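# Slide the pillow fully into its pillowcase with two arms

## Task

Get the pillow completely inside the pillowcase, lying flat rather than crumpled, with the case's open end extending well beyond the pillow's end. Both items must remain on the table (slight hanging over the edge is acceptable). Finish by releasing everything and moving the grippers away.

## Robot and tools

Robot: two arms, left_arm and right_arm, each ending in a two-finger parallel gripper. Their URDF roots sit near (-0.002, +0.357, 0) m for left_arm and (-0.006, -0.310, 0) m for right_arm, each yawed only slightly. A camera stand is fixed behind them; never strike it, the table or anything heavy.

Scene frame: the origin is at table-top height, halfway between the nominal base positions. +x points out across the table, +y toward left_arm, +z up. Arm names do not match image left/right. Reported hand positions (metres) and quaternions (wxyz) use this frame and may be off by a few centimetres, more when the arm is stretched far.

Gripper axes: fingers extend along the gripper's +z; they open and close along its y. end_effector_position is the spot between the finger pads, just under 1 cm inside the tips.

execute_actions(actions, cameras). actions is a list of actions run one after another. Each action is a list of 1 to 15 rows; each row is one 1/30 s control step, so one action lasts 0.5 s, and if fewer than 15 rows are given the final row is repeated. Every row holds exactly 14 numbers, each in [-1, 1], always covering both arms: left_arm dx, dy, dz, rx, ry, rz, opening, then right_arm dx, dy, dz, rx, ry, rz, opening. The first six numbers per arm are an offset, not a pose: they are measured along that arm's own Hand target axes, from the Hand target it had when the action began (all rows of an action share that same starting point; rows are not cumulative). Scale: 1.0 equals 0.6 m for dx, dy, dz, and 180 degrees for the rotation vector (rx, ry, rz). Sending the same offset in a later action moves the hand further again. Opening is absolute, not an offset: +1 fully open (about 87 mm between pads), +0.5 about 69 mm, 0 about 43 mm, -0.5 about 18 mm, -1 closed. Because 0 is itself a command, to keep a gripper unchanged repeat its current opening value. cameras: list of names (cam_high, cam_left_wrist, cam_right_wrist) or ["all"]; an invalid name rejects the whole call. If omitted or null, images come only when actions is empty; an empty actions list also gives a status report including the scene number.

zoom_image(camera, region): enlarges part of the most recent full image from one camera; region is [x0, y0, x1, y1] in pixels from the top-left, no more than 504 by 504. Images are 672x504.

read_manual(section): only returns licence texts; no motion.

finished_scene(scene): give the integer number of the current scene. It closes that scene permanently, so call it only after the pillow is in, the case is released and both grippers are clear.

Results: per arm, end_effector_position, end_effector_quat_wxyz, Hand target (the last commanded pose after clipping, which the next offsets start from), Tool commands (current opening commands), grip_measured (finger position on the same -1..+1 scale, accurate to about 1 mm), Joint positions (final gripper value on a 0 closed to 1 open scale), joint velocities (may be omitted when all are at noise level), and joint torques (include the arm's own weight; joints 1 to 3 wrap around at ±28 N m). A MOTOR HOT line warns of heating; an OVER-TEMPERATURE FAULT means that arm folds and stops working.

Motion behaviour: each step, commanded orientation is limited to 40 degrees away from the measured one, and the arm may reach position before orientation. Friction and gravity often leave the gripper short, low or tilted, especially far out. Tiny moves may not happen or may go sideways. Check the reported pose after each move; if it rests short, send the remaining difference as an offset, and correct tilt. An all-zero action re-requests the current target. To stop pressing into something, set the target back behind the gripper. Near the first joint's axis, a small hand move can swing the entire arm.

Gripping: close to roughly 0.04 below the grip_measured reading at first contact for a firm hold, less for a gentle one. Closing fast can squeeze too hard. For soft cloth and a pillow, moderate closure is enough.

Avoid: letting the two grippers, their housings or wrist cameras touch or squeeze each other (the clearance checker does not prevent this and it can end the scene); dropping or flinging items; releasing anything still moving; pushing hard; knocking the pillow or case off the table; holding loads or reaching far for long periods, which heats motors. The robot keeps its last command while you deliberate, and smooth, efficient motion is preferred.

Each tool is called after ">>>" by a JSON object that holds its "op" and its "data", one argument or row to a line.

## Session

>>> {"op": "execute_actions", "data": {
  "actions": []
}}

>>> {"op": "zoom_image", "data": {
  "camera": "cam_high",
  "region": [150, 150, 450, 400]
}}

Scene clock: 0.00 s.
left_arm: end_effector_position=(+0.3766, +0.3916, +0.0455) grip_measured=+1.000 end_effector_quat_wxyz=(+0.564, -0.019, +0.825, +0.025) | right_arm: end_effector_position=(+0.3781, -0.3646, +0.0492) grip_measured=+0.992 end_effector_quat_wxyz=(+0.536, +0.082, +0.824, -0.165)
Joint positions: left_arm=[0.066 1.543 0.371 0.8 0.032 0.034 1] | right_arm=[0.036 1.584 0.459 0.709 0.405 -0.027 0.996]
Joint velocities: within noise
Joint torques (N m): no reading
Heat: left arm: 29 °C; right arm: 32 °C.
Hand target: left_arm +0.3779, +0.3918, +0.0477; +0.566, -0.019, +0.824, +0.025 | right_arm +0.3835, -0.3645, +0.0587; +0.549, +0.085, +0.816, -0.163
Tool commands: left_gripper/opening=+1.0 right_gripper/opening=+1.0
camera_calibration:
cam_left_wrist: T_world_to_cam=[[0.0567848, -0.997689, -0.0373105, 0.369918], [-0.942205, -0.0411925, -0.332496, 0.409222], [0.330191, 0.0540348, -0.942366, 0.0434462], [0, 0, 0, 1]] pos_world=[0.350219, 0.383572, 0.190809]
cam_right_wrist: T_world_to_cam=[[-0.337565, -0.923927, 0.180022, -0.217712], [-0.901721, 0.262527, -0.34348, 0.480258], [0.27009, -0.278277, -0.921745, -0.0128511], [0, 0, 0, 1]] pos_world=[0.363038, -0.330807, 0.192307]

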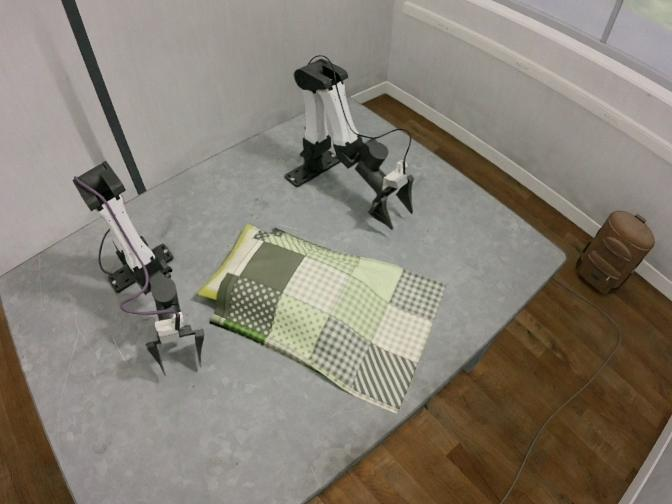

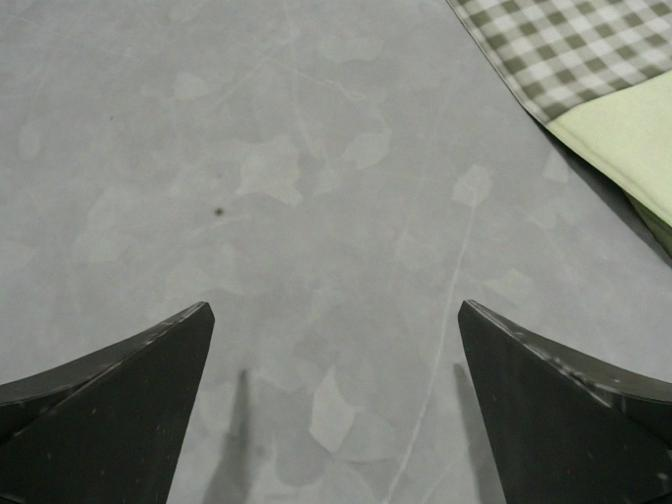

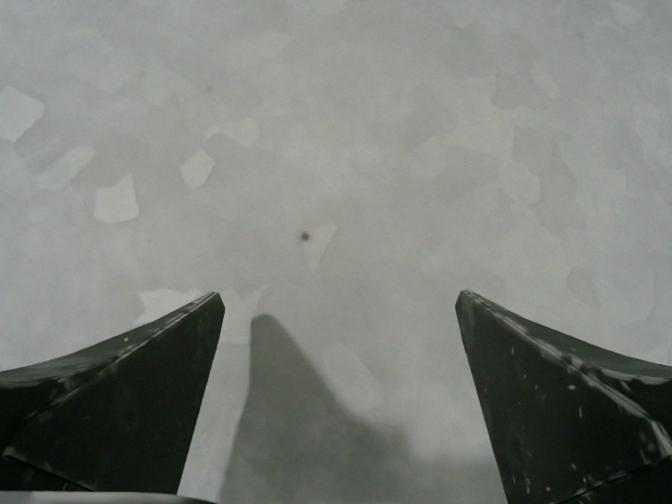

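Scaled by 1.680 from the camera's 672x504 image, which has a finer 960x720 frame.

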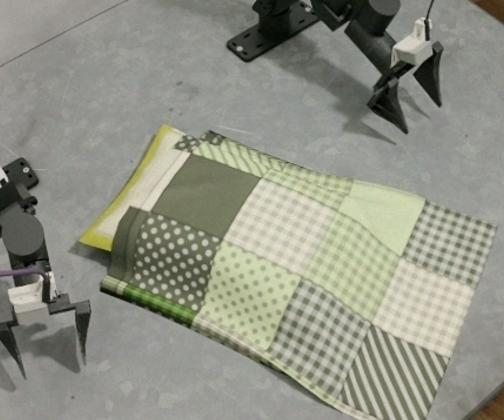

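>>> {"op": "execute_actions", "data": {
  "actions": [
    [[-0.095,0,-0.036,0,0,0,0.6,-0.085,-0.016,-0.032,0,0,0,0.6]],
    [[-0.095,0,-0.037,0,0,0,0.6,-0.086,-0.016,-0.032,0,0,0,0.6]],
    [[0.046,-0.138,-0.127,0,0,0,0.6,0.017,0.053,-0.072,0,0,0,0.6]],
    [[0.046,-0.138,-0.127,0,0,0,0.6,0.017,0.053,-0.072,0,0,0,0.6]],
    [[0.046,-0.138,-0.127,0,0,0,0.6,0.017,0.053,-0.072,0,0,0,0.6]],
    [[0,0,0,0.054,0.0845,0.076,0.6,0,0,0,0.023,0.097,0.058,0.6]],
    [[0,0,0,0.054,0.0845,0.076,0.6,0,0,0,0.023,0.097,0.058,0.6]],
    [[0,0,0,0.054,0.0845,0.076,0.6,0,0,0,0.023,0.097,0.058,0.6]],
    [[0,0,0,0.054,0.0845,0.076,0.6,0,0,0,0.023,0.097,0.058,0.6]],
    [[0,0,0,0,-0.07,0,0.6,0,0,0,0,0,0,0.6]],
    [[0,0,0,0,-0.069,0,0.6,0,0,0,0,0,0,0.6]],
    [[0,0,0,0,0,0,0.6,0,0,0,0,0,0,0.6]]
  ],
  "cameras": ["all"]
}}

Scene clock: 22.20 s.
left_arm: end_effector_position=(+0.1499, +0.1262, +0.1715) grip_measured=+0.600 end_effector_quat_wxyz=(+0.188, +0.487, +0.847, -0.105) | right_arm: end_effector_position=(+0.2875, -0.2337, +0.1633) grip_measured=+0.600 end_effector_quat_wxyz=(-0.003, +0.497, +0.868, -0.007)
Joint positions: left_arm=[-1.021 1.345 1.282 -1.074 0.019 0.055 0.8] | right_arm=[0.128 1.766 1.686 -1.504 0.009 1.172 0.8]
Joint torques (N m): left_arm=[0.65 -5.27 6.06 1.37 0.24 0.26] | right_arm=[0.34 -5.65 7.73 0.02 -0.1 -0.04]
Heat: left arm: 31 °C; right arm: 35 °C.
Hand target: left_arm +0.1504, +0.1267, +0.1695; +0.187, +0.489, +0.845, -0.108 | right_arm +0.2896, -0.2302, +0.1699; -0.001, +0.499, +0.867, +0.000
Off the commanded pose: left_arm 0.002 m, 1 deg | right_arm 0.008 m, 1 deg.
camera_calibration:
cam_left_wrist: T_world_to_cam=[[-0.870506, -0.491887, -0.0163347, 0.194291], [-0.453945, 0.78965, 0.412779, -0.0792777], [-0.190142, 0.366742, -0.910685, 0.284508], [0, 0, 0, 1]] pos_world=[0.187241, 0.0538301, 0.294995]
cam_right_wrist: T_world_to_cam=[[-0.868453, -0.494192, 0.0395425, 0.128135], [-0.309128, 0.602137, 0.736119, 0.136087], [-0.387594, 0.627061, -0.675696, 0.513706], [0, 0, 0, 1]] pos_world=[0.352457, -0.340745, 0.241866]

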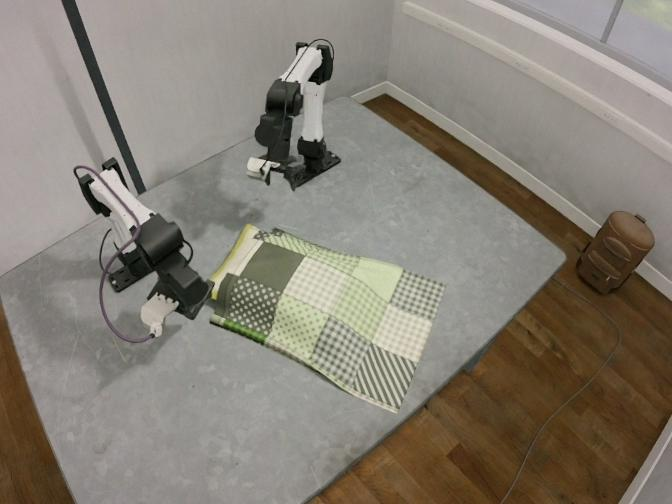

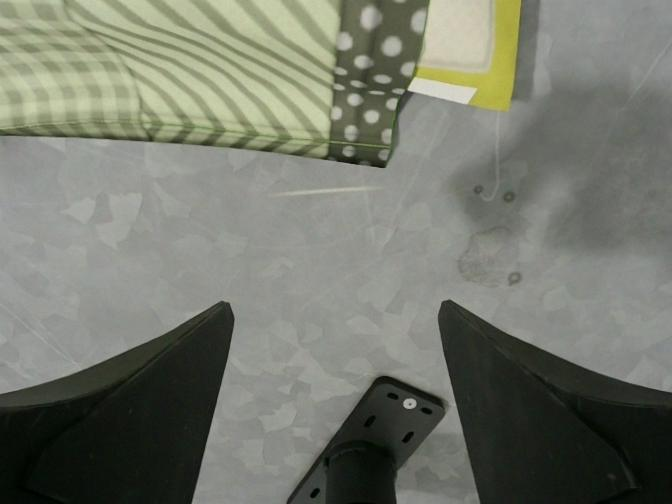

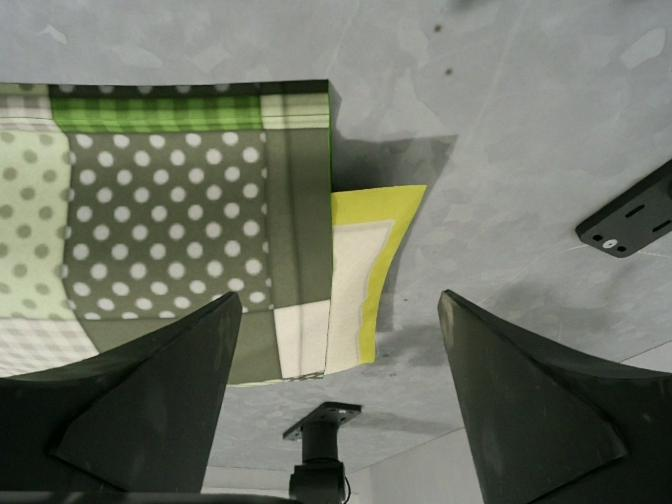

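>>> {"op": "execute_actions", "data": {
  "actions": [
    [[0.05,-0.045,0.066,0,0,0,0.6,0.026,0.007,0.063,0,0,0,0.6]],
    [[0,0,0.09,0,0,0,0.6,0,0,0.09,0,0,0,0.6]],
    [[0,0,0.08,0,0,0,0.6,0,0,0.08,0,0,0,0.6]],
    [[0,0,0.03,0,0,0,0.6,0,0,0.03,0,0,0,0.6]],
    [[0,0,0,0,0,0,0.6,0,0,0,0,0,0,0.6]]
  ],
  "cameras": ["cam_left_wrist","cam_right_wrist"]
}}

Scene clock: 35.37 s.
left_arm: end_effector_position=(+0.1465, +0.0764, +0.0171) grip_measured=+0.600 end_effector_quat_wxyz=(+0.189, +0.492, +0.842, -0.115) | right_arm: end_effector_position=(+0.2787, -0.2152, +0.0182) grip_measured=+0.600 end_effector_quat_wxyz=(-0.011, +0.496, +0.868, -0.005)
Joint positions: left_arm=[-1.119 1.587 0.863 -0.401 -0.003 -0.024 0.8] | right_arm=[0.182 1.824 1.168 -0.937 -0.007 1.225 0.8]
Joint torques (N m): left_arm=[-0.35 -5.91 5.81 1.39 0 0.06] | right_arm=[0.18 -4.9 3.99 0.62 0.04 -0.03]
Heat: left arm: 32 °C; right arm: 36 °C.
Hand target: left_arm +0.1469, +0.0784, +0.0121; +0.187, +0.489, +0.845, -0.108 | right_arm +0.2852, -0.2143, +0.0121; -0.001, +0.499, +0.867, +0.000
Off the commanded pose: left_arm 0.005 m, 1 deg | right_arm 0.009 m, 1 deg.
camera_calibration:
cam_left_wrist: T_world_to_cam=[[-0.878845, -0.477094, -0.00341384, 0.164172], [-0.437936, 0.803831, 0.402576, 0.0189872], [-0.189323, 0.355297, -0.91538, 0.162342], [0, 0, 0, 1]] pos_world=[0.183332, 0.00538335, 0.141521]
cam_right_wrist: T_world_to_cam=[[-0.867339, -0.495784, 0.0438406, 0.134581], [-0.300573, 0.591959, 0.747823, 0.224181], [-0.396711, 0.635439, -0.662449, 0.404692], [0, 0, 0, 1]] pos_world=[0.344655, -0.32314, 0.0945394]
Images, in order (width x height): cam_left_wrist 672x504, cam_right_wrist 672x504.

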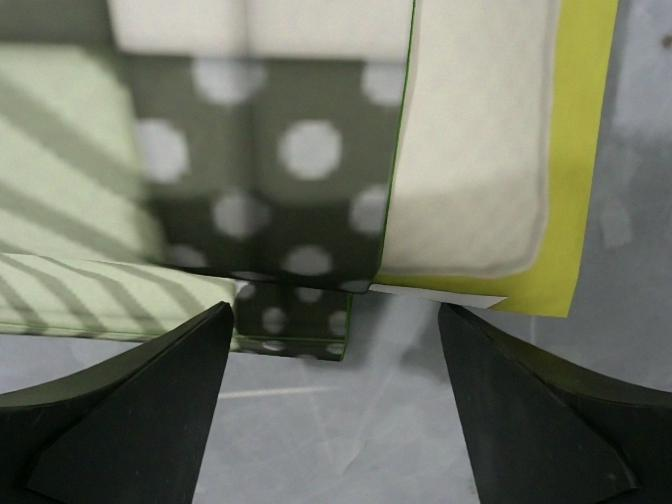

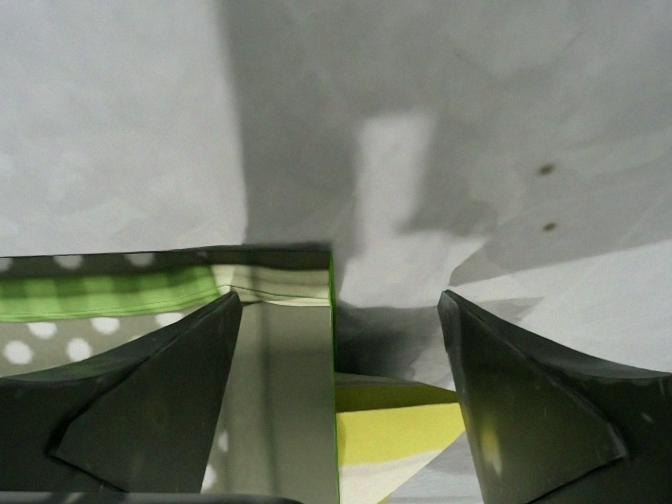

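>>> {"op": "execute_actions", "data": {
  "actions": [
    [[0.018,0,0.007,0,0,0,0.6,0,0.008,0.01,0,0,0,0.6]],
    [[0,0,0.003,0,0,0,0.2,0,0,0,0,0,0,0.2]],
    [[0,0,0,0,0,0,-0.3,0,0,0,0,0,0,-0.3]],
    [[0,0,0,0,0,0,-0.8,0,0,0,0,0,0,-0.8]],
    [[0,0,0,0,0,0,-1,0,0,0,0,0,0,-1]],
    [[0,0,0,0,0,0,-1,0,0,0,0,0,0,-1]],
    [[-0.02,0,-0.045,0,0,0,-1,0,0,-0.05,0,0,0,-1]],
    [[-0.025,0,-0.05,0,0,0,-1,0,0,-0.055,0,0,0,-1]]
  ],
  "cameras": ["all"]
}}

Scene clock: 43.70 s.
left_arm: end_effector_position=(+0.1451, +0.0865, +0.0596) grip_measured=-0.973 end_effector_quat_wxyz=(+0.186, +0.491, +0.845, -0.102) | right_arm: end_effector_position=(+0.2871, -0.2123, +0.0597) grip_measured=-0.990 end_effector_quat_wxyz=(-0.013, +0.501, +0.866, -0.001)
Joint positions: left_arm=[-1.118 1.499 0.966 -0.611 -0.022 -0.024 0.013] | right_arm=[0.182 1.801 1.312 -1.102 -0.014 1.235 0.005]
Joint torques (N m): left_arm=[-0.35 -7.43 7.9 1.12 0.17 0.04] | right_arm=[0.47 -7.47 6.84 0.02 0.15 -0.07]
Heat: left arm: 32 °C; right arm: 36 °C.
Hand target: left_arm +0.1435, +0.0844, +0.0652; +0.187, +0.489, +0.845, -0.108 | right_arm +0.2894, -0.2120, +0.0691; -0.001, +0.499, +0.867, +0.000
Off the commanded pose: left_arm 0.006 m, 1 deg | right_arm 0.010 m, 1 deg.
camera_calibration:
cam_left_wrist: T_world_to_cam=[[-0.874663, -0.48431, -0.0202016, 0.168931], [-0.447158, 0.790075, 0.419323, -0.00533632], [-0.187121, 0.375799, -0.907612, 0.194832], [0, 0, 0, 1]] pos_world=[0.181829, 0.0128129, 0.182483]
cam_right_wrist: T_world_to_cam=[[-0.872681, -0.486678, 0.0396408, 0.145245], [-0.294861, 0.589952, 0.751674, 0.191664], [-0.389209, 0.644283, -0.658343, 0.433161], [0, 0, 0, 1]] pos_world=[0.351857, -0.321463, 0.135342]

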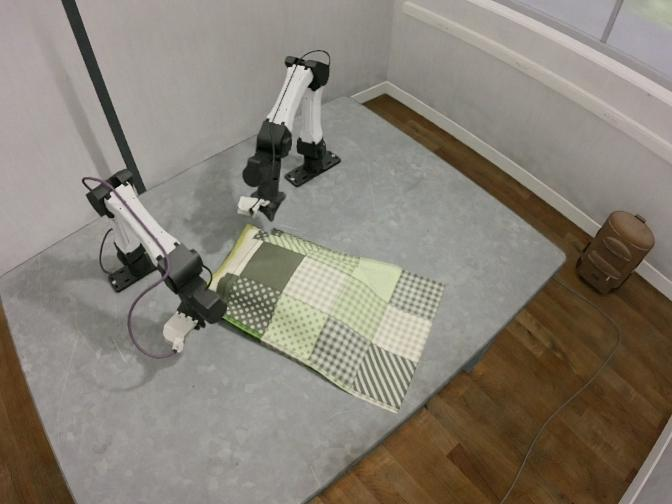

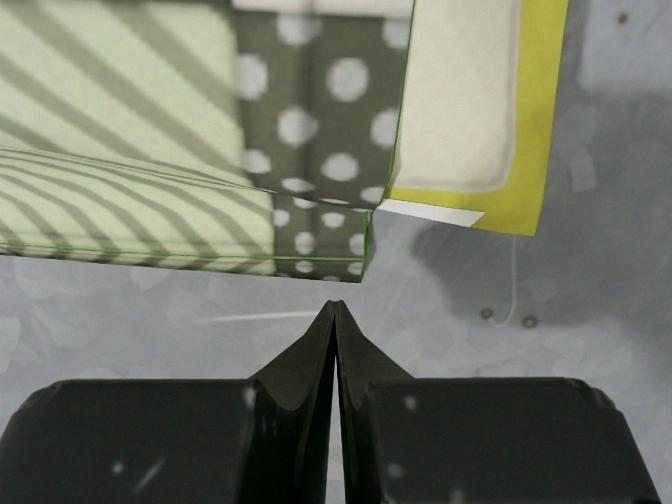

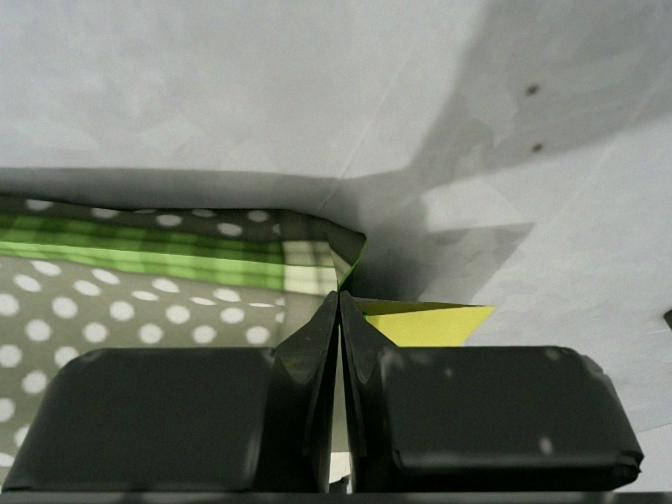

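>>> {"op": "execute_actions", "data": {
  "actions": [
    [[0,0,0,0,0,0,0.5,0,0,0,0,0,0,-1]],
    [[0.027,-0.009,0.052,0,0,0,0.5,0,0,0,0,0,0,-1]],
    [[0,0,0.05,0,0,0,0.5,0,0,0,0,0,0,-1]],
    [[0,0,0.006,0,0,0,0.5,0,0,0,0,0,0,-1]],
    [[0,0,0,0,0,0,0.5,0,0,0,0,0,0,-1]]
  ],
  "cameras": ["cam_left_wrist"]
}}

Scene clock: 50.60 s.
left_arm: end_effector_position=(+0.1469, +0.0715, +0.0085) grip_measured=+0.500 end_effector_quat_wxyz=(+0.193, +0.490, +0.843, -0.109) | right_arm: end_effector_position=(+0.2870, -0.2123, +0.0597) grip_measured=-0.990 end_effector_quat_wxyz=(-0.013, +0.501, +0.866, -0.002)
Joint positions: left_arm=[-1.134 1.621 0.859 -0.363 -0.024 -0.039 0.75] | right_arm=[0.182 1.801 1.312 -1.103 -0.014 1.235 0.005]
Joint torques (N m): left_arm=[-0.53 -4.97 5.72 1.55 0.12 0.05] | right_arm=[0.4 -7.54 6.84 -0.04 0.15 -0.11]
Heat: left arm: 32 °C; right arm: 36 °C.
Hand target: left_arm +0.1450, +0.0707, -0.0003; +0.187, +0.489, +0.845, -0.108 | right_arm +0.2894, -0.2120, +0.0691; -0.001, +0.499, +0.867, +0.000
Off the commanded pose: left_arm 0.009 m, 1 deg | right_arm 0.010 m, 1 deg.
camera_calibration:
cam_left_wrist: T_world_to_cam=[[-0.875334, -0.483272, -0.0154808, 0.162248], [-0.448109, 0.798786, 0.40142, 0.0284394], [-0.181629, 0.358314, -0.915763, 0.154966], [0, 0, 0, 1]] pos_world=[0.182912, 0.0001664, 0.133008]
Images, in order (width x height): cam_left_wrist 672x504.

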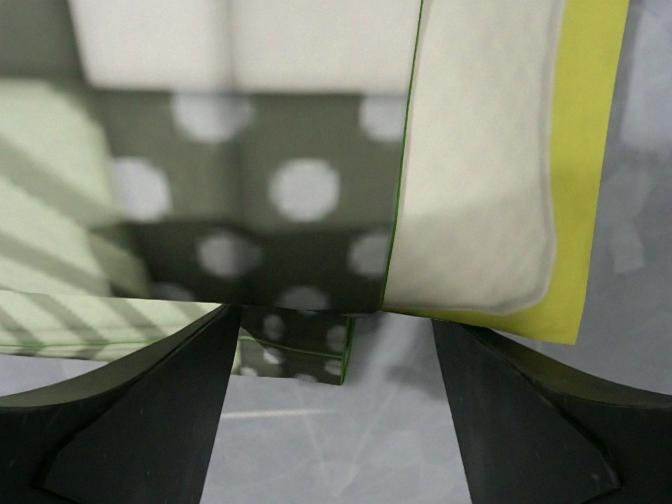

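>>> {"op": "execute_actions", "data": {
  "actions": [
    [[0.012,0,0.003,0,0,0,0.5,0,0,0,0,0,0,-1]],
    [[0,0,0.003,0,0,0,0.1,0,0,0,0,0,0,-1]],
    [[0,0,0,0,0,0,-0.4,0,0,0,0,0,0,-1]],
    [[0,0,0,0,0,0,-0.8,0,0,0,0,0,0,-1]],
    [[0,0,0,0,0,0,-1,0,0,0,0,0,0,-1]],
    [[0,0,0,0,0,0,-1,0,0,0,0,0,0,-1]],
    [[-0.025,0,-0.05,0,0,0,-1,0,0,0,0,0,0,-1]],
    [[-0.025,0,-0.05,0,0,0,-1,0,0,0,0,0,0,-1]]
  ],
  "cameras": ["all"]
}}

Scene clock: 58.67 s.
left_arm: end_effector_position=(+0.1472, +0.0769, +0.0544) grip_measured=-0.949 end_effector_quat_wxyz=(+0.187, +0.490, +0.846, -0.099) | right_arm: end_effector_position=(+0.2869, -0.2123, +0.0597) grip_measured=-0.990 end_effector_quat_wxyz=(-0.013, +0.501, +0.866, -0.002)
Joint positions: left_arm=[-1.132 1.543 0.986 -0.588 -0.036 -0.038 0.026] | right_arm=[0.182 1.801 1.312 -1.103 -0.014 1.235 0.005]
Joint torques (N m): left_arm=[-0.91 -7.91 7.99 1.11 0.22 0.03] | right_arm=[0.54 -7.6 6.98 -0.03 0.14 -0.09]
Heat: left arm: 32 °C; right arm: 37 °C.
Hand target: left_arm +0.1435, +0.0734, +0.0604; +0.187, +0.489, +0.845, -0.108 | right_arm +0.2894, -0.2120, +0.0691; -0.001, +0.499, +0.867, +0.000
Off the commanded pose: left_arm 0.008 m, 1 deg | right_arm 0.010 m, 1 deg.
camera_calibration:
cam_left_wrist: T_world_to_cam=[[-0.872546, -0.487782, -0.0270721, 0.16634], [-0.452705, 0.786482, 0.420125, 0.00636506], [-0.183638, 0.378834, -0.907062, 0.19331], [0, 0, 0, 1]] pos_world=[0.18352, 0.00289938, 0.177173]
cam_right_wrist: T_world_to_cam=[[-0.872643, -0.486686, 0.0403904, 0.14504], [-0.294286, 0.590057, 0.751817, 0.191447], [-0.389732, 0.644181, -0.658134, 0.433244], [0, 0, 0, 1]] pos_world=[0.351757, -0.321463, 0.135341]

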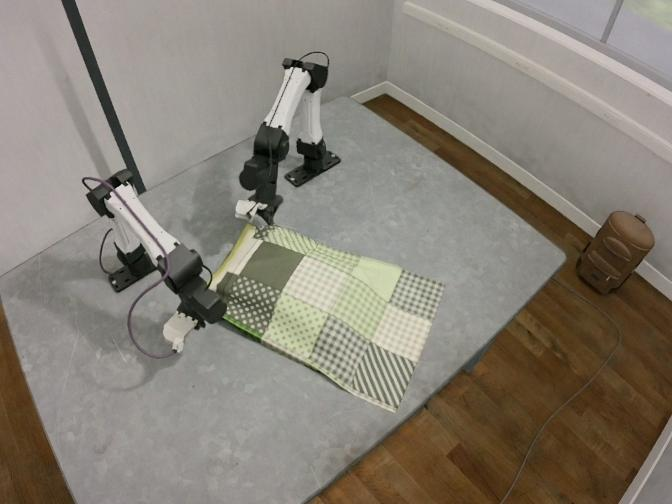

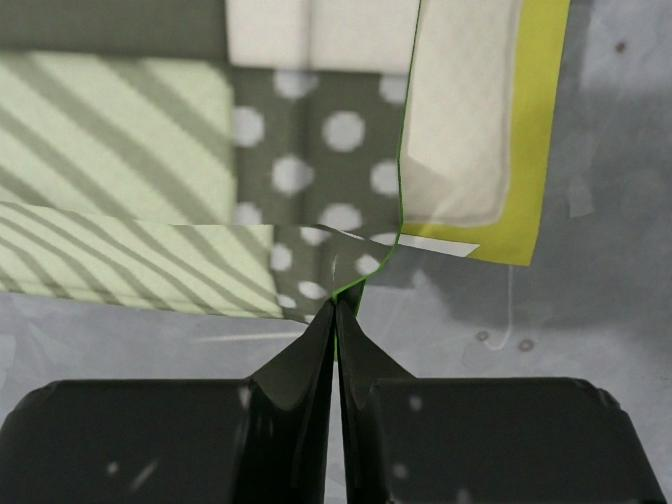

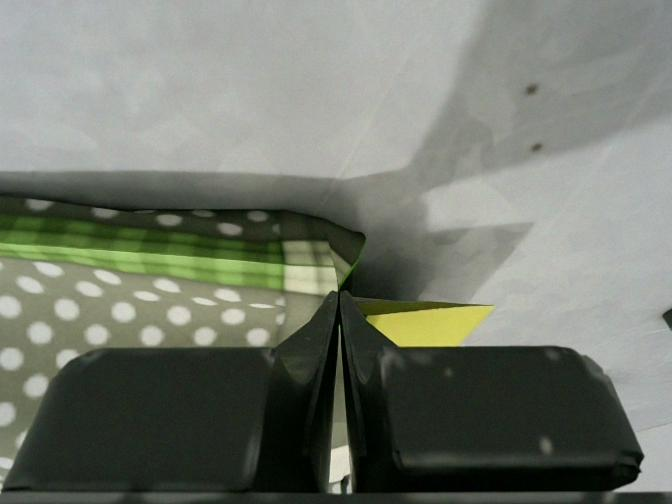

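>>> {"op": "execute_actions", "data": {
  "actions": [
    [[-0.035,0,-0.075,0,0,0,-1,0,0,-0.083,0,0,0,-1]],
    [[-0.035,0,-0.076,0,0,0,-1,0,0,-0.083,0,0,0,-1]],
    [[-0.036,0,-0.076,0,0,0,-1,0,0,-0.084,0,0,0,-1]],
    [[0,0,0,-0.061,-0.039,0.028,-1,0,0,0,-0.067,-0.039,0,-1]],
    [[0,0,0,-0.061,-0.039,0.028,-1,0,0,0,-0.067,-0.039,0,-1]],
    [[0,0,0,-0.061,-0.039,0.028,-1,0,0,0,-0.067,-0.039,0,-1]],
    [[0,0,0,-0.061,-0.039,0.028,-1,0,0,0,-0.067,-0.039,0,-1]],
    [[0,0,0,-0.06,-0.039,0.028,-1,0,0,0,-0.067,-0.039,0,-1]],
    [[-0.033,0.098,-0.006,0,0,0,-1,-0.034,0.078,-0.052,0,0,0,-1]],
    [[-0.033,0.098,-0.006,0,0,0,-1,-0.034,0.078,-0.052,0,0,0,-1]],
    [[-0.033,0.098,-0.006,0,0,0,-1,-0.034,0.078,-0.052,0,0,0,-1]]
  ],
  "cameras": ["all"]
}}

Scene clock: 81.33 s.
left_arm: end_effector_position=(+0.1705, +0.1173, +0.3799) grip_measured=-0.952 end_effector_quat_wxyz=(+0.634, +0.472, +0.582, +0.191) | right_arm: end_effector_position=(+0.2521, -0.1931, +0.3761) grip_measured=-0.992 end_effector_quat_wxyz=(+0.481, +0.400, +0.733, +0.267)
Joint positions: left_arm=[-1.602 1.114 1.269 -0.467 -1.16 0.686 0.024] | right_arm=[0.649 0.999 1.473 -0.967 0.586 1.296 0.004]
Joint torques (N m): left_arm=[0.59 -2.52 9.31 1.68 -0.15 0.05] | right_arm=[0.4 -0.83 7.83 2.01 0.35 -0.04]
Heat: left arm: 34 °C; right arm: 38 °C.
Hand target: left_arm +0.1726, +0.1196, +0.3889; +0.638, +0.461, +0.587, +0.188 | right_arm +0.2544, -0.1947, +0.3942; +0.495, +0.410, +0.711, +0.285
Off the commanded pose: left_arm 0.010 m, 1 deg | right_arm 0.018 m, 4 deg.
camera_calibration:
cam_left_wrist: T_world_to_cam=[[-0.299061, -0.469652, -0.830656, 0.42055], [-0.531286, 0.805044, -0.263892, 0.119484], [0.792652, 0.362396, -0.490277, 0.154666], [0, 0, 0, 1]] pos_world=[0.0666539, 0.0452718, 0.456693]
cam_right_wrist: T_world_to_cam=[[-0.354319, -0.524965, -0.773867, 0.279388], [-0.815768, 0.578078, -0.0186451, 0.351023], [0.457143, 0.62469, -0.633074, 0.388855], [0, 0, 0, 1]] pos_world=[0.207583, -0.299163, 0.468928]

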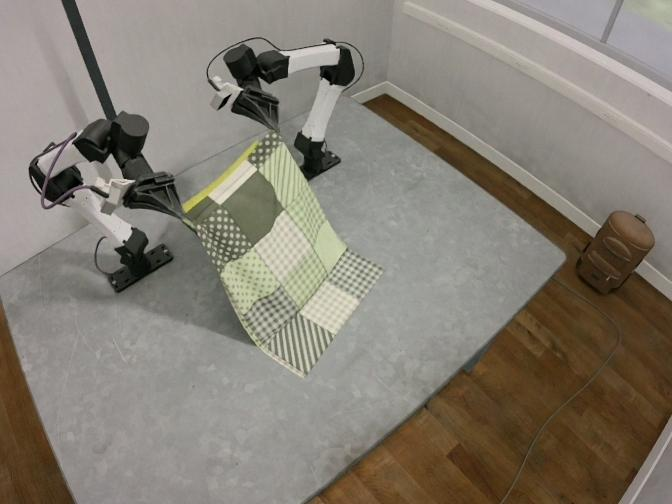

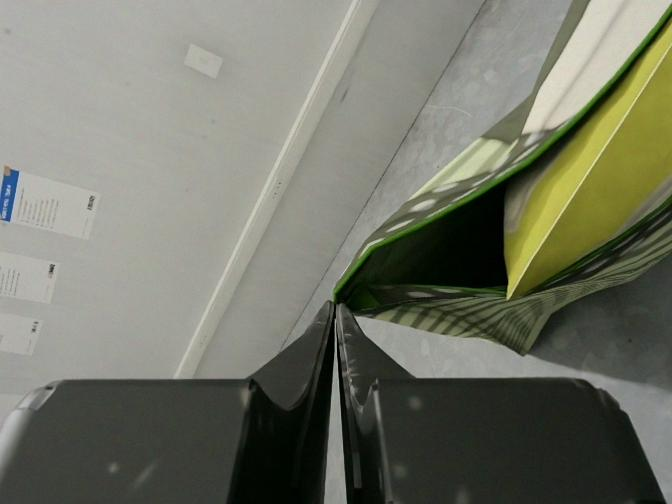

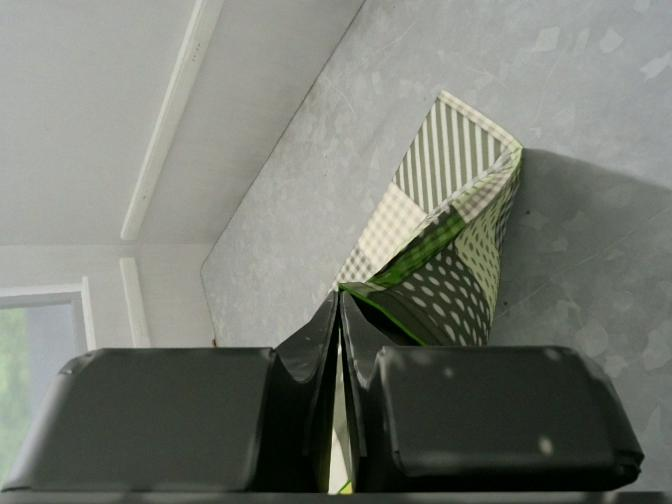

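>>> {"op": "execute_actions", "data": {
  "actions": [
    [[-0.033,0.098,-0.006,0,0,0,-1,-0.034,0.078,-0.052,0,0,0,-1]],
    [[-0.033,0.098,-0.006,0,0,0,-1,-0.034,0.078,-0.052,0,0,0,-1]],
    [[-0.033,0.098,-0.006,0,0,0,-1,-0.034,0.078,-0.052,0,0,0,-1]],
    [[0,0,0,0,0,0,-1,0,0,0,0,0,0,-1]]
  ],
  "cameras": ["cam_high","cam_left_wrist"]
}}

>>> {"op": "zoom_image", "data": {
  "camera": "cam_high",
  "region": [130, 40, 350, 300]
}}

Scene clock: 86.50 s.
left_arm: end_effector_position=(+0.1990, +0.1607, +0.5602) grip_measured=-0.952 end_effector_quat_wxyz=(+0.631, +0.479, +0.580, +0.190) | right_arm: end_effector_position=(+0.2188, -0.1735, +0.5526) grip_measured=-0.992 end_effector_quat_wxyz=(+0.539, +0.360, +0.683, +0.336)
Joint positions: left_arm=[-1.423 1.664 2.803 -1.377 -0.975 0.784 0.024] | right_arm=[0.976 1.58 2.857 -1.585 0.885 1.284 0.004]
Joint torques (N m): left_arm=[0.72 -3.45 4.29 2.11 -0.14 0.1] | right_arm=[0.34 -1.94 2.06 2.28 0.37 -0.18]
Heat: left arm: 34 °C; right arm: 38 °C.
Hand target: left_arm +0.2015, +0.1661, +0.5673; +0.638, +0.461, +0.587, +0.188 | right_arm +0.2194, -0.1772, +0.5694; +0.495, +0.410, +0.711, +0.285
Off the commanded pose: left_arm 0.009 m, 2 deg | right_arm 0.017 m, 10 deg.
elbow stopped short (right arm): the move would have taken joint 3 (elbow) straighter than the controller allows.
joint read past its limit (right arm) — joint 4 (wrist pitch), lower limit.
camera_calibration:
cam_left_wrist: T_world_to_cam=[[-0.309324, -0.45612, -0.83443, 0.601243], [-0.523571, 0.814181, -0.250963, 0.137087], [0.793846, 0.359255, -0.490657, 0.20522], [0, 0, 0, 1]] pos_world=[0.0948401, 0.0888985, 0.636792]
Images, in order (width x height): cam_high 672x504, cam_left_wrist 672x504.

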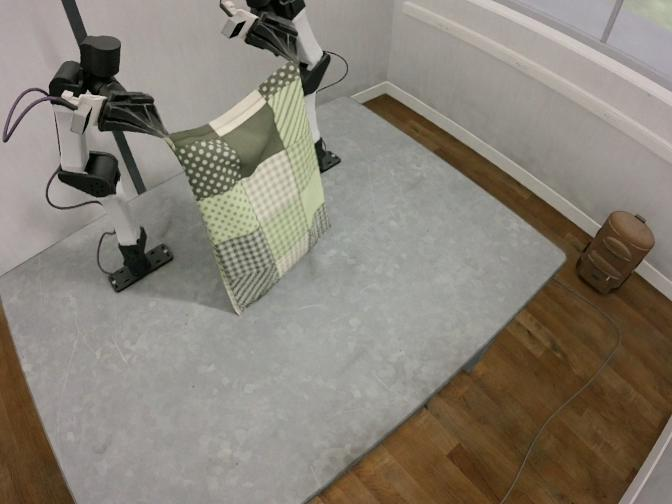

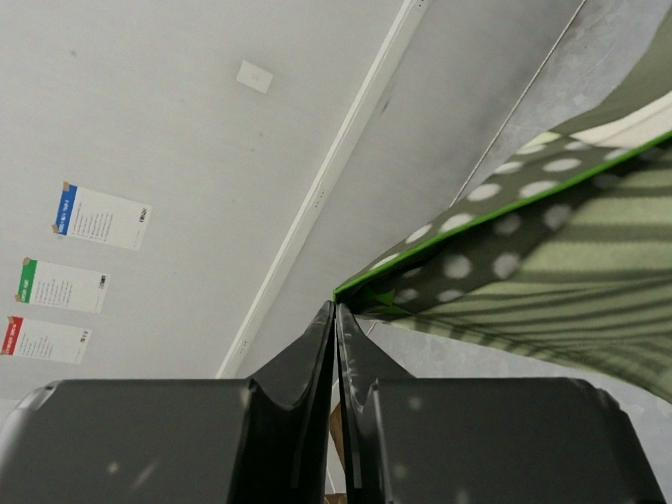

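Scaled by 1.938 from the camera's 672x504 image, which has a finer 960x720 frame.

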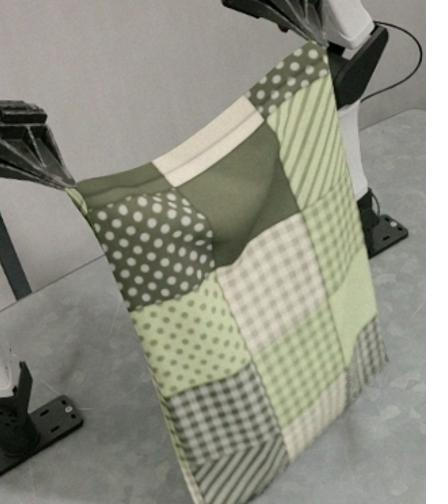

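>>> {"op": "execute_actions", "data": {
  "actions": [
    [[-0.024,-0.004,-0.058,0,0,0,-1,0.003,-0.004,-0.063,0,0,0,-1]],
    [[-0.024,-0.004,-0.058,0,0,0,-1,0.003,-0.004,-0.063,0,0,0,-1]],
    [[-0.024,-0.004,-0.058,0,0,0,-1,0.003,-0.004,-0.063,0,0,0,-1]],
    [[0,0,0,0,0,0,-1,0,0,0,0,0,0,-1]]
  ],
  "cameras": ["cam_high"]
}}

Scene clock: 94.20 s.
left_arm: end_effector_position=(+0.0902, +0.1570, +0.5934) grip_measured=-0.952 end_effector_quat_wxyz=(+0.689, +0.478, +0.522, +0.154) | right_arm: end_effector_position=(+0.1116, -0.1726, +0.5946) grip_measured=-0.992 end_effector_quat_wxyz=(+0.453, +0.175, +0.686, +0.542)
Joint positions: left_arm=[-2.103 1.679 2.852 -1.273 -1.544 0.862 0.024] | right_arm=[2.177 1.366 2.833 -1.59 1.557 1.248 0.004]
Joint torques (N m): left_arm=[-0.84 -3.79 3.44 1.7 -0.19 0.29] | right_arm=[0.4 1.63 0.28 1.71 0.28 -0.18]
Heat: left arm: 33 °C; right arm: 37 °C.
Hand target: left_arm +0.0926, +0.1669, +0.5982; +0.638, +0.461, +0.587, +0.188 | right_arm +0.1100, -0.1761, +0.6003; +0.495, +0.407, +0.711, +0.288
Off the commanded pose: left_arm 0.011 m, 10 deg | right_arm 0.007 m, 40 deg; orientation clipped; orientation clipped at the end of an earlier action of this call.
elbow stopped short (left arm): the move would have taken joint 3 (elbow) straighter than the controller allows.
elbow stopped short (right arm): the move would have taken joint 3 (elbow) straighter than the controller allows.
joint read past its limit (right arm) — joint 4 (wrist pitch), lower limit.
joint sent to its limit (left arm) — joint 5 (wrist yaw), lower limit. The joint targets are off in orientation, not in position.
joint sent to its limit (right arm) — joint 5 (wrist yaw), upper limit. The joint targets are off in position and orientation.
Images, in order (width x height): cam_high 672x504.

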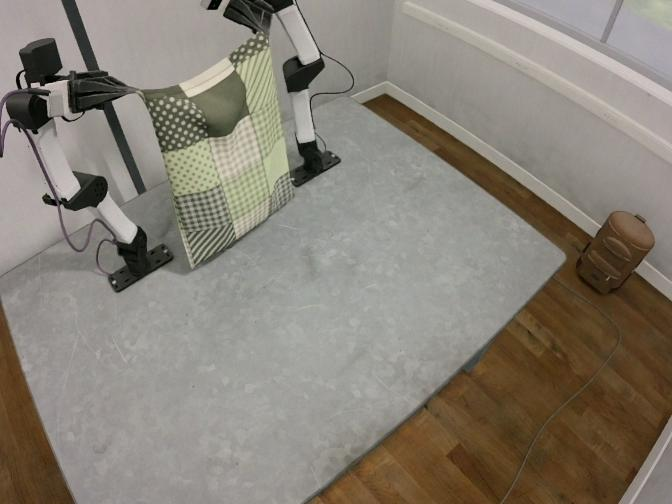

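>>> {"op": "execute_actions", "data": {
  "actions": [
    [[0.025,0.018,0.078,0,0,0,-1,-0.01,0.018,0.081,0,0,0,-1]],
    [[0.03,0.011,0.079,0,0,0,-1,-0.006,0.011,0.084,0,0,0,-1]],
    [[0,0,0,0,0,0,-1,0,0,0,0,0,0,-1]],
    [[0.069,0.009,0.16,0,0,0,-1,-0.005,0.009,0.174,0,0,0,-1]],
    [[0.079,-0.017,0.147,0,0,0,-1,0.01,-0.017,0.167,0,0,0,-1]],
    [[0.09,-0.041,0.135,0,0,0,-1,0.024,-0.041,0.16,0,0,0,-1]],
    [[0,0,0,0,0,0,-1,0,0,0,0,0,0,-1]]
  ],
  "cameras": ["cam_high"]
}}

Scene clock: 105.40 s.
left_arm: end_effector_position=(+0.4643, +0.1629, +0.4231) grip_measured=-0.952 end_effector_quat_wxyz=(+0.615, +0.472, +0.606, +0.180) | right_arm: end_effector_position=(+0.4865, -0.1711, +0.4198) grip_measured=-0.992 end_effector_quat_wxyz=(+0.468, +0.418, +0.735, +0.259)
Joint positions: left_arm=[-0.539 1.656 1.892 -0.418 -0.123 0.924 0.024] | right_arm=[0.293 2.006 2.646 -1.101 0.278 1.159 0.004]
Joint torques (N m): left_arm=[0.23 -9.91 7.98 2.53 0.16 0.22] | right_arm=[-0.13 -10.25 4.59 2.35 -0.04 -0.23]
Heat: left arm: 33 °C; right arm: 36 °C.
Hand target: left_arm +0.4628, +0.1663, +0.4462; +0.638, +0.461, +0.587, +0.189 | right_arm +0.4804, -0.1726, +0.4497; +0.495, +0.407, +0.711, +0.288
Off the commanded pose: left_arm 0.023 m, 4 deg | right_arm 0.031 m, 5 deg.
elbow stopped short (left arm): the move would have taken joint 3 (elbow) straighter than the controller allows.
elbow stopped short (right arm): the move would have taken joint 3 (elbow) straighter than the controller allows.
Images, in order (width x height): cam_high 672x504.

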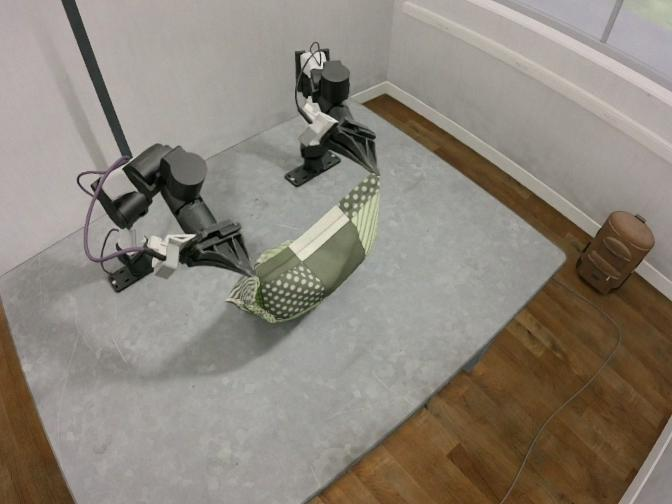

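>>> {"op": "execute_actions", "data": {
  "actions": [
    [[0.093,-0.062,0.113,0,0,0,-1,0.036,-0.062,0.142,0,0,0,-1]],
    [[0.098,-0.081,0.1,0,0,0,-1,0.047,-0.081,0.132,0,0,0,-1]],
    [[0.09,-0.091,0.069,0,0,0,-1,0.053,-0.091,0.1,0,0,0,-1]],
    [[0.075,-0.084,0.044,0,0,0,-1,0.049,-0.084,0.071,0,0,0,-1]],
    [[0.056,-0.069,0.026,0,0,0,-1,0.04,-0.069,0.047,0,0,0,-1]],
    [[0,0,0,0,0,0,-1,0,0,0,0,0,0,-1]]
  ],
  "cameras": ["all"]
}}

>>> {"op": "zoom_image", "data": {
  "camera": "cam_high",
  "region": [180, 180, 480, 440]
}}

Scene clock: 111.53 s.
left_arm: end_effector_position=(+0.6411, +0.1632, +0.0842) grip_measured=-0.952 end_effector_quat_wxyz=(+0.631, +0.462, +0.596, +0.184) | right_arm: end_effector_position=(+0.6595, -0.1690, +0.0799) grip_measured=-0.992 end_effector_quat_wxyz=(+0.481, +0.415, +0.721, +0.276)
Joint positions: left_arm=[-0.368 2.426 1.577 0.712 0.043 0.949 0.024] | right_arm=[0.199 2.423 1.812 0.209 0.189 1.124 0.004]
Joint torques (N m): left_arm=[0.5 -14.37 8.8 2.17 0.24 0.19] | right_arm=[-0.49 -11.22 7.3 2.22 -0.09 -0.28]
Heat: left arm: 34 °C; right arm: 36 °C.
Hand target: left_arm +0.6471, +0.1650, +0.0916; +0.638, +0.461, +0.587, +0.188 | right_arm +0.6654, -0.1703, +0.0961; +0.495, +0.407, +0.711, +0.288
Off the commanded pose: left_arm 0.010 m, 1 deg | right_arm 0.017 m, 3 deg.
camera_calibration:
cam_left_wrist: T_world_to_cam=[[-0.310644, -0.493568, -0.812337, 0.34714], [-0.550862, 0.789951, -0.269313, 0.270016], [0.77463, 0.363825, -0.517281, -0.366382], [0, 0, 0, 1]] pos_world=[0.540388, 0.0913367, 0.165191]
cam_right_wrist: T_world_to_cam=[[-0.35836, -0.489991, -0.794661, 0.217379], [-0.802143, 0.597097, -0.00643819, 0.657159], [0.477645, 0.635125, -0.607019, -0.0138858], [0, 0, 0, 1]] pos_world=[0.611668, -0.277055, 0.168544]

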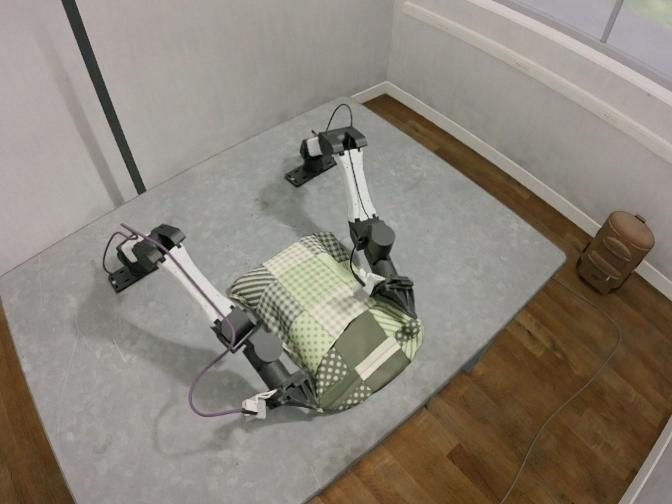

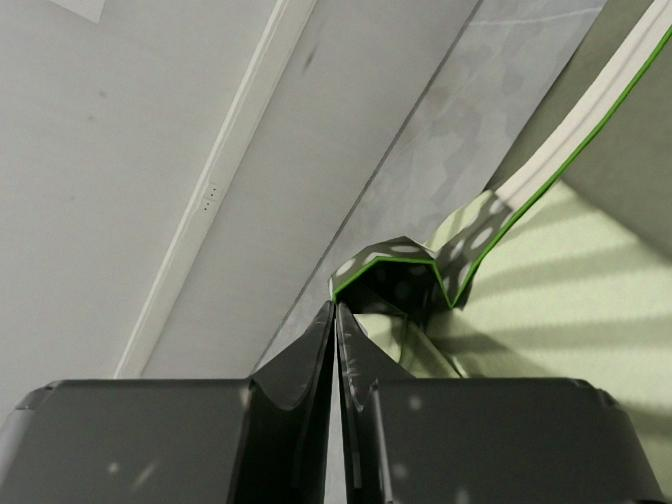

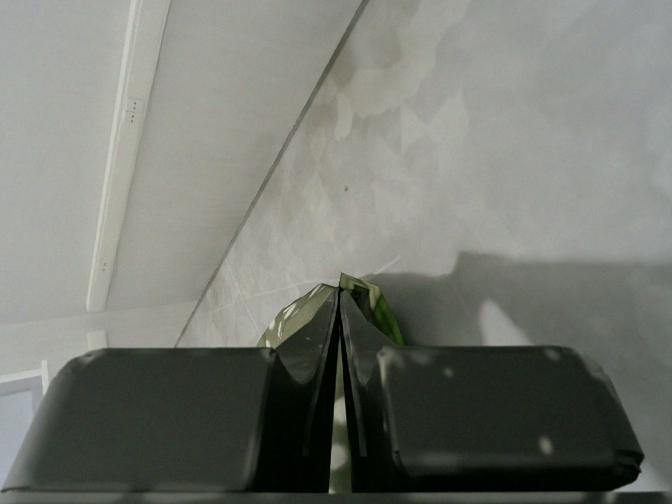

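Scaled by 1.680 from the camera's 672x504 image, which has a finer 960x720 frame.

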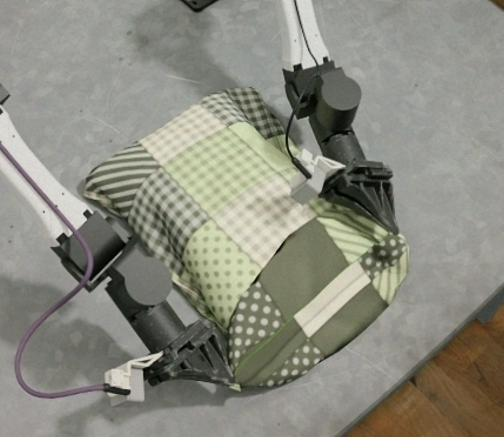

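>>> {"op": "execute_actions", "data": {
  "actions": [
    [[-0.183,0.153,-0.182,0,0,0,-1,-0.089,0.153,-0.242,0,0,0,-1]],
    [[-0.182,0.13,-0.211,0,0,0,-1,-0.075,0.13,-0.268,0,0,0,-1]],
    [[-0.144,0.076,-0.204,0,0,0,-1,-0.044,0.076,-0.245,0,0,0,-1]],
    [[-0.107,0.045,-0.167,0,0,0,-1,-0.026,0.045,-0.197,0,0,0,-1]],
    [[-0.07,0.015,-0.131,0,0,0,-1,-0.009,0.015,-0.148,0,0,0,-1]],
    [[-0.012,-0.015,-0.046,0,0,0,-1,0.009,-0.015,-0.047,0,0,0,-1]],
    [[0,0,0,0,0,0,-1,0,0,0,0,0,0,-1]],
    [[0,0,0,0,0,0,-1,0,0,0,0,0,0,-1]]
  ],
  "cameras": ["cam_high"]
}}

>>> {"op": "zoom_image", "data": {
  "camera": "cam_high",
  "region": [80, 20, 330, 300]
}}

Scene clock: 126.70 s.
left_arm: end_effector_position=(+0.0973, +0.1580, +0.5912) grip_measured=-0.952 end_effector_quat_wxyz=(+0.685, +0.467, +0.532, +0.171) | right_arm: end_effector_position=(+0.1153, -0.1710, +0.5906) grip_measured=-0.992 end_effector_quat_wxyz=(+0.475, +0.198, +0.680, +0.522)
Joint positions: left_arm=[-2.059 1.621 2.717 -1.193 -1.546 0.868 0.024] | right_arm=[2.098 1.358 2.762 -1.59 1.554 1.302 0.004]
Joint torques (N m): left_arm=[-0.94 -3.47 3.99 1.47 -0.14 0.09] | right_arm=[0.18 1.31 0.69 1.59 0.3 -0.13]
Heat: left arm: 35 °C; right arm: 41 °C.
Hand target: left_arm +0.0986, +0.1671, +0.5937; +0.638, +0.461, +0.587, +0.188 | right_arm +0.1152, -0.1749, +0.5954; +0.495, +0.407, +0.711, +0.288
Off the commanded pose: left_arm 0.009 m, 9 deg | right_arm 0.006 m, 36 deg.
elbow stopped short (right arm): the move would have taken joint 3 (elbow) straighter than the controller allows.
joint read past its limit (right arm) — joint 4 (wrist pitch), lower limit.
joint sent to its limit (left arm) — joint 5 (wrist yaw), lower limit. The joint targets are off in orientation, not in position.
joint sent to its limit (right arm) — joint 5 (wrist yaw), upper limit. The joint targets are off in orientation, not in position.
Images, in order (width x height): cam_high 672x504.

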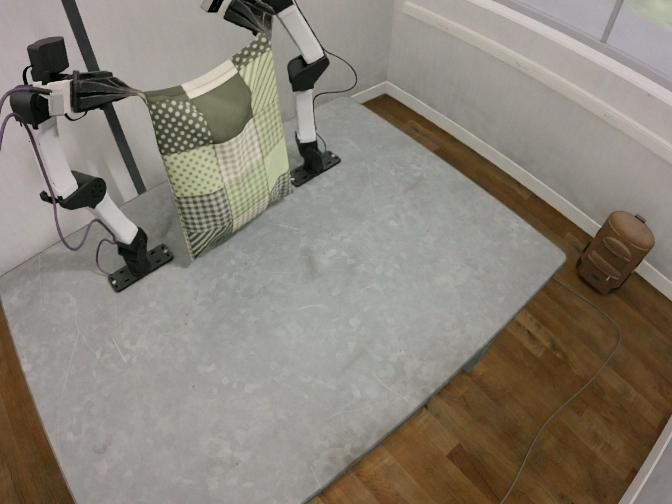

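Scaled by 1.800 from the camera's 672x504 image, which has a finer 960x720 frame.

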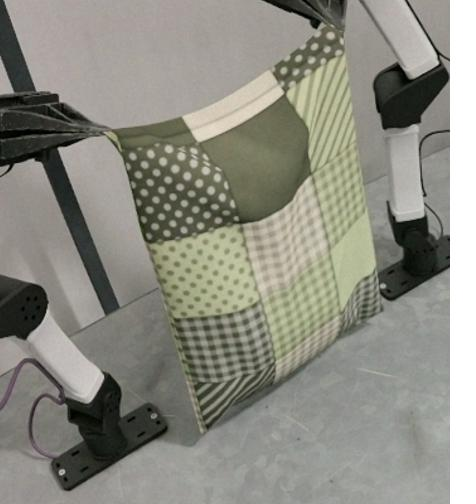

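>>> {"op": "execute_actions", "data": {
  "actions": [
    [[0.049,-0.026,0.068,0,0,0,-1,0.015,-0.026,0.082,0,0,0,-1]],
    [[0.081,-0.051,0.104,0,0,0,-1,0.03,-0.051,0.128,0,0,0,-1]],
    [[0,0,0,0,0,0,-1,0,0,0,0,0,0,-1]],
    [[0.066,-0.008,0.13,0,0,0,-1,0.005,-0.008,0.145,0,0,0,-1]],
    [[0.066,-0.008,0.13,0,0,0,-1,0.005,-0.008,0.145,0,0,0,-1]],
    [[0,0,0,0,0,0,-1,0,0,0,0,0,0,-1]]
  ],
  "cameras": ["cam_high"]
}}

Scene clock: 133.50 s.
left_arm: end_effector_position=(+0.3593, +0.1631, +0.4169) grip_measured=-0.952 end_effector_quat_wxyz=(+0.625, +0.467, +0.597, +0.186) | right_arm: end_effector_position=(+0.3764, -0.1694, +0.4125) grip_measured=-0.992 end_effector_quat_wxyz=(+0.479, +0.411, +0.728, +0.268)
Joint positions: left_arm=[-0.743 1.306 1.518 -0.37 -0.327 0.902 0.024] | right_arm=[0.427 1.456 1.894 -0.885 0.398 1.208 0.004]
Joint torques (N m): left_arm=[0.53 -5.94 7.34 2.31 0.17 0.24] | right_arm=[-0.66 -5.61 6.11 2.25 0.02 -0.27]
Heat: left arm: 34 °C; right arm: 39 °C.
Hand target: left_arm +0.3587, +0.1666, +0.4283; +0.638, +0.461, +0.587, +0.188 | right_arm +0.3747, -0.1723, +0.4316; +0.495, +0.407, +0.711, +0.288
Off the commanded pose: left_arm 0.012 m, 2 deg | right_arm 0.019 m, 4 deg.
Images, in order (width x height): cam_high 672x504.

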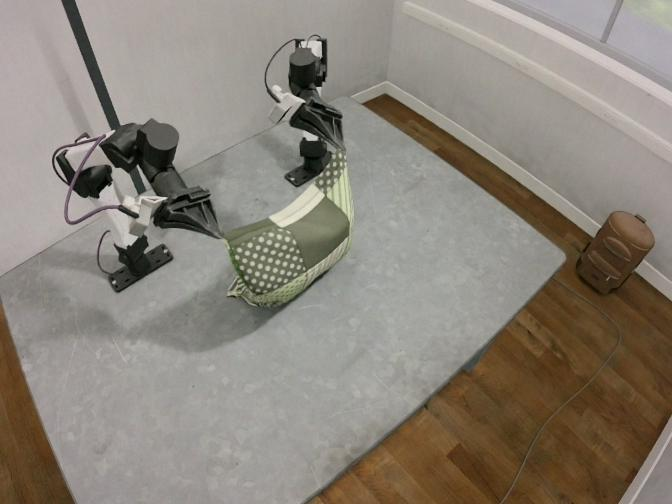

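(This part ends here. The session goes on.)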